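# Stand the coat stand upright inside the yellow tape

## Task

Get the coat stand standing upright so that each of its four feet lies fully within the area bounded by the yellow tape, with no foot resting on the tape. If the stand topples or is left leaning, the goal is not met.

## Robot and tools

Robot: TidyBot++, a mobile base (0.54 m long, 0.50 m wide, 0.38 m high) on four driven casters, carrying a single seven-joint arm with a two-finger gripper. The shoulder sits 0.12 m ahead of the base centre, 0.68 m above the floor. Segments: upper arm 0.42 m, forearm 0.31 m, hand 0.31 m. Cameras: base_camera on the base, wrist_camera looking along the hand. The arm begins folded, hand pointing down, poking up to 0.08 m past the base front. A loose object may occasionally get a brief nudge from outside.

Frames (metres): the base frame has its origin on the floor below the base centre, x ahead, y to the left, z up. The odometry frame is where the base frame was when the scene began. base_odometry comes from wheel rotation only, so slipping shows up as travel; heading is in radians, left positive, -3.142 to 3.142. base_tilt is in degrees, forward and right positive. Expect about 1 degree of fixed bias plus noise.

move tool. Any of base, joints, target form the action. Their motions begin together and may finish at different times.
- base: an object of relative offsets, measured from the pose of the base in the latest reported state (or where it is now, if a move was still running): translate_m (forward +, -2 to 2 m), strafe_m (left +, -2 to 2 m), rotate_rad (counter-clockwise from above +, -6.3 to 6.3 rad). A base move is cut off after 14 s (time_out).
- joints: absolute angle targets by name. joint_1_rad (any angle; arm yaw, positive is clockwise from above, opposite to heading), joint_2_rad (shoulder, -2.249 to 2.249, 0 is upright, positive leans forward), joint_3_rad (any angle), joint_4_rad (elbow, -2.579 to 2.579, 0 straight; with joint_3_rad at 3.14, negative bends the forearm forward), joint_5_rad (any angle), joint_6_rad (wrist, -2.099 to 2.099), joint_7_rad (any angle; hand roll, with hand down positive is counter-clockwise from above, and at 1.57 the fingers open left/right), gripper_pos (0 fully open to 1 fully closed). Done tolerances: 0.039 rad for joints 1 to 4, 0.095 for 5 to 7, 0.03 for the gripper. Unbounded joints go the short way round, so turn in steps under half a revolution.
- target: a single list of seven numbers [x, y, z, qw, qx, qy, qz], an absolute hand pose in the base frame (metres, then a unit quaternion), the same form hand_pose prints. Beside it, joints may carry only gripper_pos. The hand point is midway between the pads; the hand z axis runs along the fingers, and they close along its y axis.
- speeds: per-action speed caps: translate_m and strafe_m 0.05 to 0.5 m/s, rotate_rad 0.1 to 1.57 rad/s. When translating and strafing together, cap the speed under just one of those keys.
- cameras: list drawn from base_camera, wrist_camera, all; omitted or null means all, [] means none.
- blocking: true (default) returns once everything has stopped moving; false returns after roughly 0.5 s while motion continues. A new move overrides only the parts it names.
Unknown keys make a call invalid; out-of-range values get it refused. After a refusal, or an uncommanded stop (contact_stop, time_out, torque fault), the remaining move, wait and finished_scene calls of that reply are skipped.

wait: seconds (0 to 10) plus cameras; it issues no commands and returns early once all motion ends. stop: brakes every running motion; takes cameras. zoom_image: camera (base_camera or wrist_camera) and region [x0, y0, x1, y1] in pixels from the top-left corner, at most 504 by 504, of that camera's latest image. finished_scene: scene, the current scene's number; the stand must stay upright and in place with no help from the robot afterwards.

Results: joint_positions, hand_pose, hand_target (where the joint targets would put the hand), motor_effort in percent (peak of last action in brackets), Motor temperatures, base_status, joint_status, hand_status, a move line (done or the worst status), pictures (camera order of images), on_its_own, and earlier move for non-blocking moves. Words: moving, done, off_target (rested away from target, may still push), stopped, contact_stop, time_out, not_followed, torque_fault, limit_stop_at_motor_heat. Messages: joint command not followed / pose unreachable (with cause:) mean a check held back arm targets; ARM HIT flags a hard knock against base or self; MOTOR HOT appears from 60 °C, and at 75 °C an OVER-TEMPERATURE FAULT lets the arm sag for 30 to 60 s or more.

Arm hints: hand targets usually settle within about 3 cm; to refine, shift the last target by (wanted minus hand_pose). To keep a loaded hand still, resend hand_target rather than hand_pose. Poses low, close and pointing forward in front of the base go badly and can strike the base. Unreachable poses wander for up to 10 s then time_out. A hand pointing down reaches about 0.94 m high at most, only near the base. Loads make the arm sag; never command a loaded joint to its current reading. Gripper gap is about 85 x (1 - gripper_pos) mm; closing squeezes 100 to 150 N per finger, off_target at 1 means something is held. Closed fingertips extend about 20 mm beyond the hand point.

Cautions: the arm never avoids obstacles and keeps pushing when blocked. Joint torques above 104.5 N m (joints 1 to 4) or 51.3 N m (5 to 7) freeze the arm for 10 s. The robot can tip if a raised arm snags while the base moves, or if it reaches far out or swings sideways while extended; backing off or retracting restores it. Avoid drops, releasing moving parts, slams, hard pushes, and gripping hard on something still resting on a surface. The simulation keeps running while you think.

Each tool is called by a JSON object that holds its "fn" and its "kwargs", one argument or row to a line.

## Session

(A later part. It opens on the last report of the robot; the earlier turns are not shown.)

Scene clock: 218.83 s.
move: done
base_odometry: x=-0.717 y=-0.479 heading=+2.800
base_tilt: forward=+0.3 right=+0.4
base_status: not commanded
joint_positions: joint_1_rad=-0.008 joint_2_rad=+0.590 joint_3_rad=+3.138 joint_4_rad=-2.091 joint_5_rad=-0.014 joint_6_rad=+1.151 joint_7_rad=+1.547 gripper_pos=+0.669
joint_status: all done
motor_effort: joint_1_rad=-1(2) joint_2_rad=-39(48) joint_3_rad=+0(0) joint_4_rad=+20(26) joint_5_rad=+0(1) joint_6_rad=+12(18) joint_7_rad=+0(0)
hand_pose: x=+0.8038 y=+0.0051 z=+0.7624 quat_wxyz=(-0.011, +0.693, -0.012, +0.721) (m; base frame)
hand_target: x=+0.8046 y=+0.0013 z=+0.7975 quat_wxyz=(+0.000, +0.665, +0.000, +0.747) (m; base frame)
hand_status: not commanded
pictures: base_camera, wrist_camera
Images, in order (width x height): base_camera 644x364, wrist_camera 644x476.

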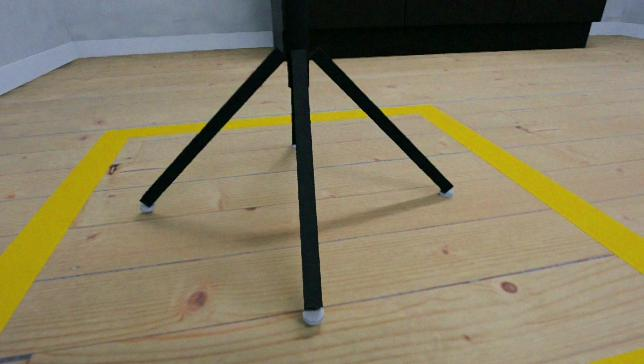

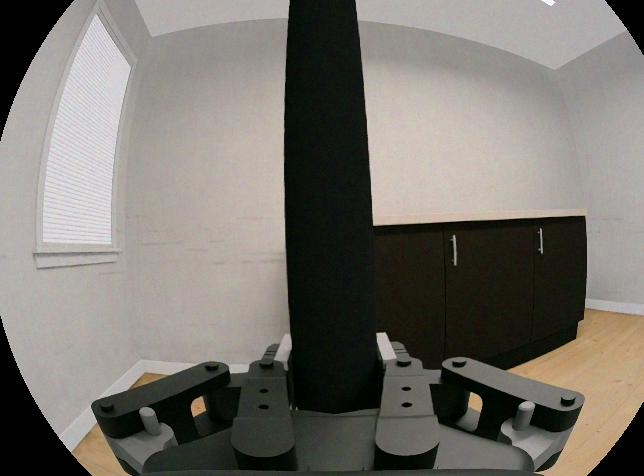

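{"fn": "move", "kwargs": {
  "joints": {"joint_2_rad": 0.60, "joint_4_rad": -2.095, "joint_6_rad": 1.155},
  "cameras": []
}}

{"fn": "move", "kwargs": {
  "joints": {"joint_2_rad": 0.63, "joint_4_rad": -2.11, "joint_6_rad": 1.13}
}}

{"fn": "zoom_image", "kwargs": {
  "camera": "base_camera",
  "region": [100, 100, 500, 364]
}}

Scene clock: 229.20 s.
move: done
base_odometry: x=-0.717 y=-0.479 heading=+2.800
base_tilt: forward=+0.3 right=+0.4
base_status: not commanded
joint_positions: joint_1_rad=-0.008 joint_2_rad=+0.590 joint_3_rad=+3.138 joint_4_rad=-2.093 joint_5_rad=-0.014 joint_6_rad=+1.151 joint_7_rad=+1.547 gripper_pos=+0.669
joint_status: all done
motor_effort: joint_1_rad=-1(2) joint_2_rad=-31(38) joint_3_rad=+0(0) joint_4_rad=+17(20) joint_5_rad=+1(1) joint_6_rad=+7(12) joint_7_rad=+1(1)
hand_pose: x=+0.8033 y=+0.0051 z=+0.7615 quat_wxyz=(-0.011, +0.693, -0.012, +0.721) (m; base frame)
hand_target: x=+0.8035 y=+0.0013 z=+0.7551 quat_wxyz=(+0.000, +0.696, +0.000, +0.718) (m; base frame)
hand_status: not commanded
pictures: none
No camera images: "cameras" was empty.

Scene clock: 229.83 s.
move: off_target
base_odometry: x=-0.717 y=-0.479 heading=+2.800
base_tilt: forward=+0.4 right=+0.4
base_status: not commanded
joint_positions: joint_1_rad=-0.008 joint_2_rad=+0.591 joint_3_rad=+3.138 joint_4_rad=-2.094 joint_5_rad=-0.014 joint_6_rad=+1.152 joint_7_rad=+1.547 gripper_pos=+0.669
joint_status: joint_2_rad off_target (ended at +0.591, target +0.630); the others done
motor_effort: joint_1_rad=-1(2) joint_2_rad=-26(32) joint_3_rad=+0(0) joint_4_rad=+14(17) joint_5_rad=+0(1) joint_6_rad=+2(6) joint_7_rad=+0(1)
hand_pose: x=+0.8030 y=+0.0051 z=+0.7607 quat_wxyz=(-0.011, +0.694, -0.012, +0.720) (m; base frame)
hand_target: x=+0.8008 y=+0.0013 z=+0.7203 quat_wxyz=(+0.000, +0.721, +0.000, +0.693) (m; base frame)
hand_status: not commanded
pictures: base_camera, wrist_camera
Images, in order (width x height): base_camera 644x364, wrist_camera 644x476.

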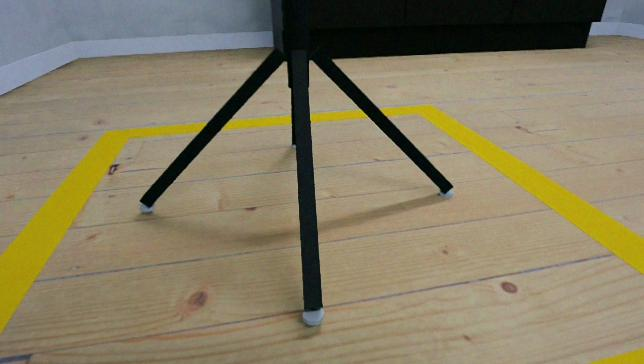

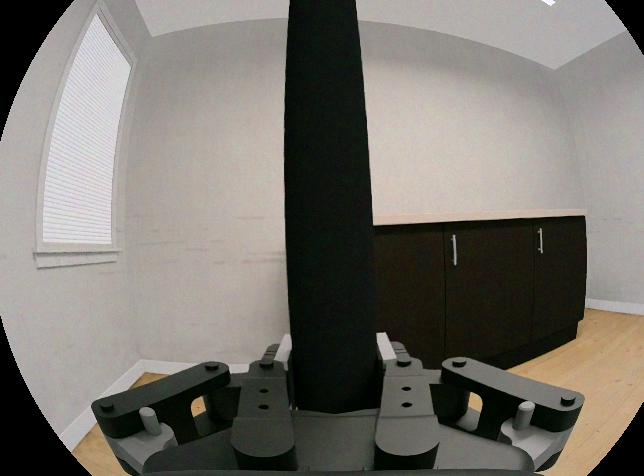

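Scaled by 1.260.

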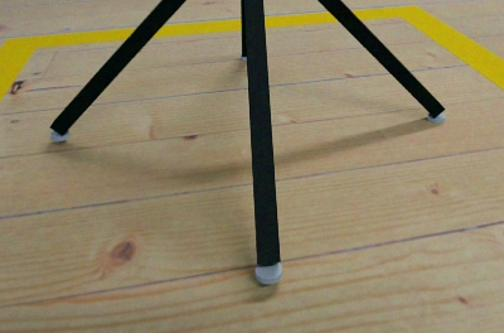

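{"fn": "move", "kwargs": {
  "joints": {"joint_2_rad": 0.605, "joint_4_rad": -2.097, "joint_6_rad": 1.15},
  "cameras": []
}}

{"fn": "move", "kwargs": {
  "joints": {"gripper_pos": 0.5},
  "cameras": ["wrist_camera"]
}}

{"fn": "move", "kwargs": {
  "joints": {"gripper_pos": 0.0}
}}

Scene clock: 235.27 s.
move: done
base_odometry: x=-0.717 y=-0.479 heading=+2.800
base_tilt: forward=+0.3 right=+0.5
base_status: not commanded
joint_positions: joint_1_rad=-0.008 joint_2_rad=+0.591 joint_3_rad=+3.138 joint_4_rad=-2.094 joint_5_rad=-0.014 joint_6_rad=+1.152 joint_7_rad=+1.547 gripper_pos=+0.669
joint_status: all done
motor_effort: joint_1_rad=-1(2) joint_2_rad=-28(30) joint_3_rad=+0(1) joint_4_rad=+15(16) joint_5_rad=+0(1) joint_6_rad=+5(5) joint_7_rad=+0(1)
hand_pose: x=+0.8029 y=+0.0051 z=+0.7610 quat_wxyz=(-0.011, +0.693, -0.012, +0.720) (m; base frame)
hand_target: x=+0.8033 y=+0.0013 z=+0.7493 quat_wxyz=(+0.000, +0.700, +0.000, +0.714) (m; base frame)
hand_status: not commanded
pictures: none
No camera images: "cameras" was empty.

Scene clock: 236.57 s.
move: done
base_odometry: x=-0.717 y=-0.479 heading=+2.800
base_tilt: forward=+0.3 right=+0.5
base_status: not commanded
joint_positions: joint_1_rad=-0.011 joint_2_rad=+0.604 joint_3_rad=+3.137 joint_4_rad=-2.094 joint_5_rad=-0.002 joint_6_rad=+1.152 joint_7_rad=+1.547 gripper_pos=+0.500
joint_status: all done
motor_effort: joint_1_rad=+0(6) joint_2_rad=-34(36) joint_3_rad=+1(4) joint_4_rad=+14(16) joint_5_rad=-1(5) joint_6_rad=+8(10) joint_7_rad=+0(1)
hand_pose: x=+0.8038 y=+0.0106 z=+0.7521 quat_wxyz=(-0.014, +0.698, -0.005, +0.716) (m; base frame)
hand_target: x=+0.8033 y=+0.0013 z=+0.7493 quat_wxyz=(+0.000, +0.700, +0.000, +0.714) (m; base frame)
hand_status: not commanded
pictures: wrist_camera
Images, in order (width x height): wrist_camera 644x476.

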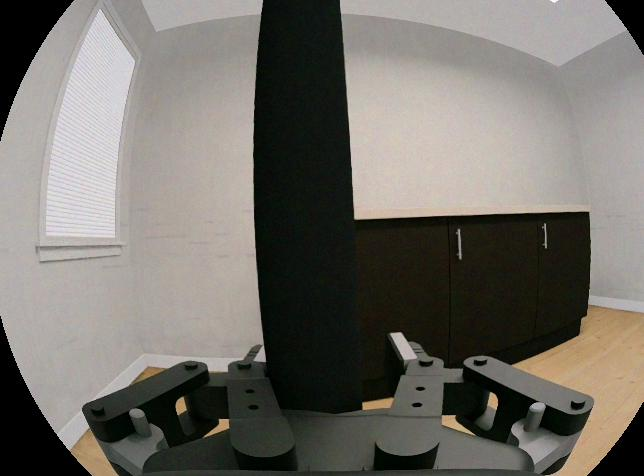

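Scene clock: 237.40 s.
move: done
base_odometry: x=-0.717 y=-0.479 heading=+2.800
base_tilt: forward=+0.4 right=+0.5
base_status: not commanded
joint_positions: joint_1_rad=-0.011 joint_2_rad=+0.604 joint_3_rad=+3.137 joint_4_rad=-2.094 joint_5_rad=-0.002 joint_6_rad=+1.152 joint_7_rad=+1.547 gripper_pos=+0.000
joint_status: all done
motor_effort: joint_1_rad=-1(2) joint_2_rad=-35(35) joint_3_rad=+0(1) joint_4_rad=+13(14) joint_5_rad=+0(1) joint_6_rad=+8(9) joint_7_rad=+0(1)
hand_pose: x=+0.8038 y=+0.0104 z=+0.7521 quat_wxyz=(-0.014, +0.698, -0.005, +0.716) (m; base frame)
hand_target: x=+0.8033 y=+0.0013 z=+0.7493 quat_wxyz=(+0.000, +0.700, +0.000, +0.714) (m; base frame)
hand_status: not commanded
pictures: base_camera, wrist_camera
Images, in order (width x height): base_camera 644x364, wrist_camera 644x476.

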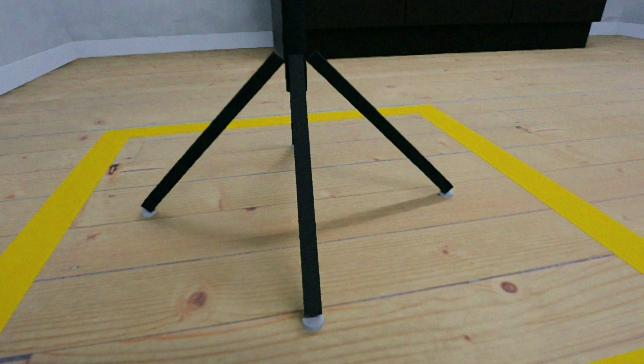

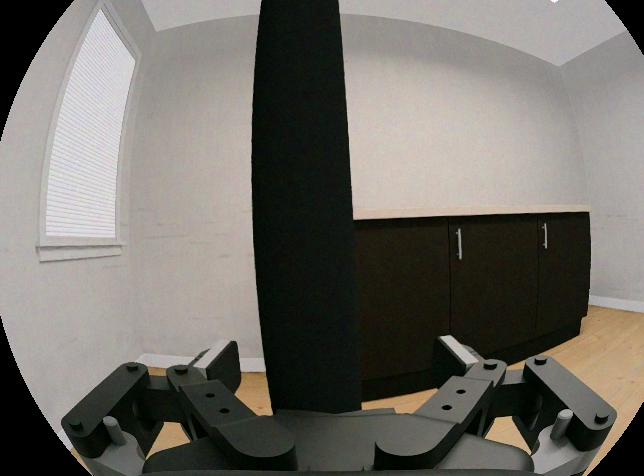

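{"fn": "move", "kwargs": {
  "base": {"translate_m": -0.3, "strafe_m": 0.02},
  "speeds": {"translate_m": 0.2}
}}

Scene clock: 246.67 s.
move: done
base_odometry: x=-0.441 y=-0.598 heading=+2.800
base_tilt: forward=+0.4 right=+0.5
base_status: done
joint_positions: joint_1_rad=-0.010 joint_2_rad=+0.605 joint_3_rad=+3.137 joint_4_rad=-2.094 joint_5_rad=-0.002 joint_6_rad=+1.152 joint_7_rad=+1.547 gripper_pos=+0.000
joint_status: not commanded
motor_effort: joint_1_rad=-1(2) joint_2_rad=-35(38) joint_3_rad=+0(1) joint_4_rad=+13(15) joint_5_rad=+0(1) joint_6_rad=+9(9) joint_7_rad=+0(1)
hand_pose: x=+0.8039 y=+0.0103 z=+0.7513 quat_wxyz=(-0.014, +0.699, -0.005, +0.715) (m; base frame)
hand_target: x=+0.8033 y=+0.0013 z=+0.7493 quat_wxyz=(+0.000, +0.700, +0.000, +0.714) (m; base frame)
hand_status: not commanded
pictures: base_camera, wrist_camera
Images, in order (width x height): base_camera 644x364, wrist_camera 644x476.

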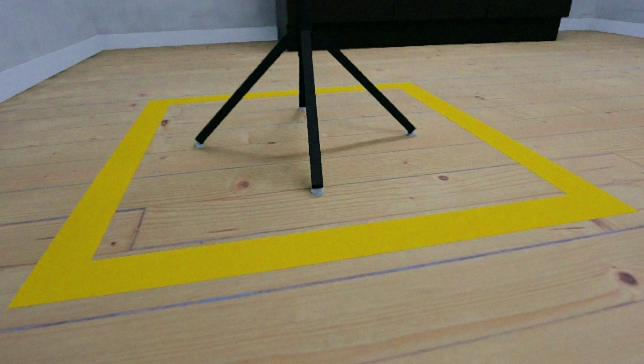

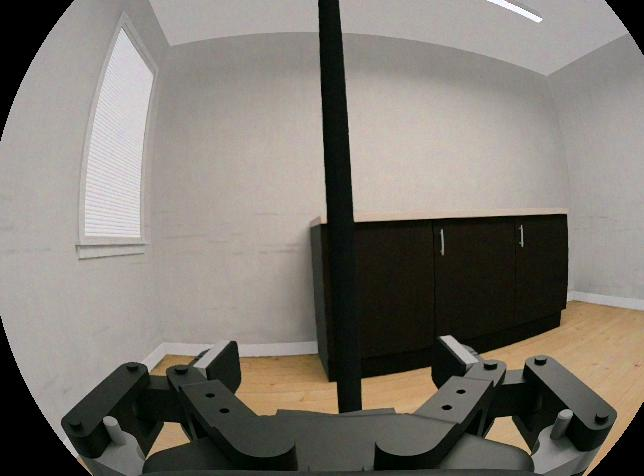

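All four feet are inside the tape and the stand is upright.

{"fn": "finished_scene", "kwargs": {
  "scene": 2
}}

The scene is finished: the task was done.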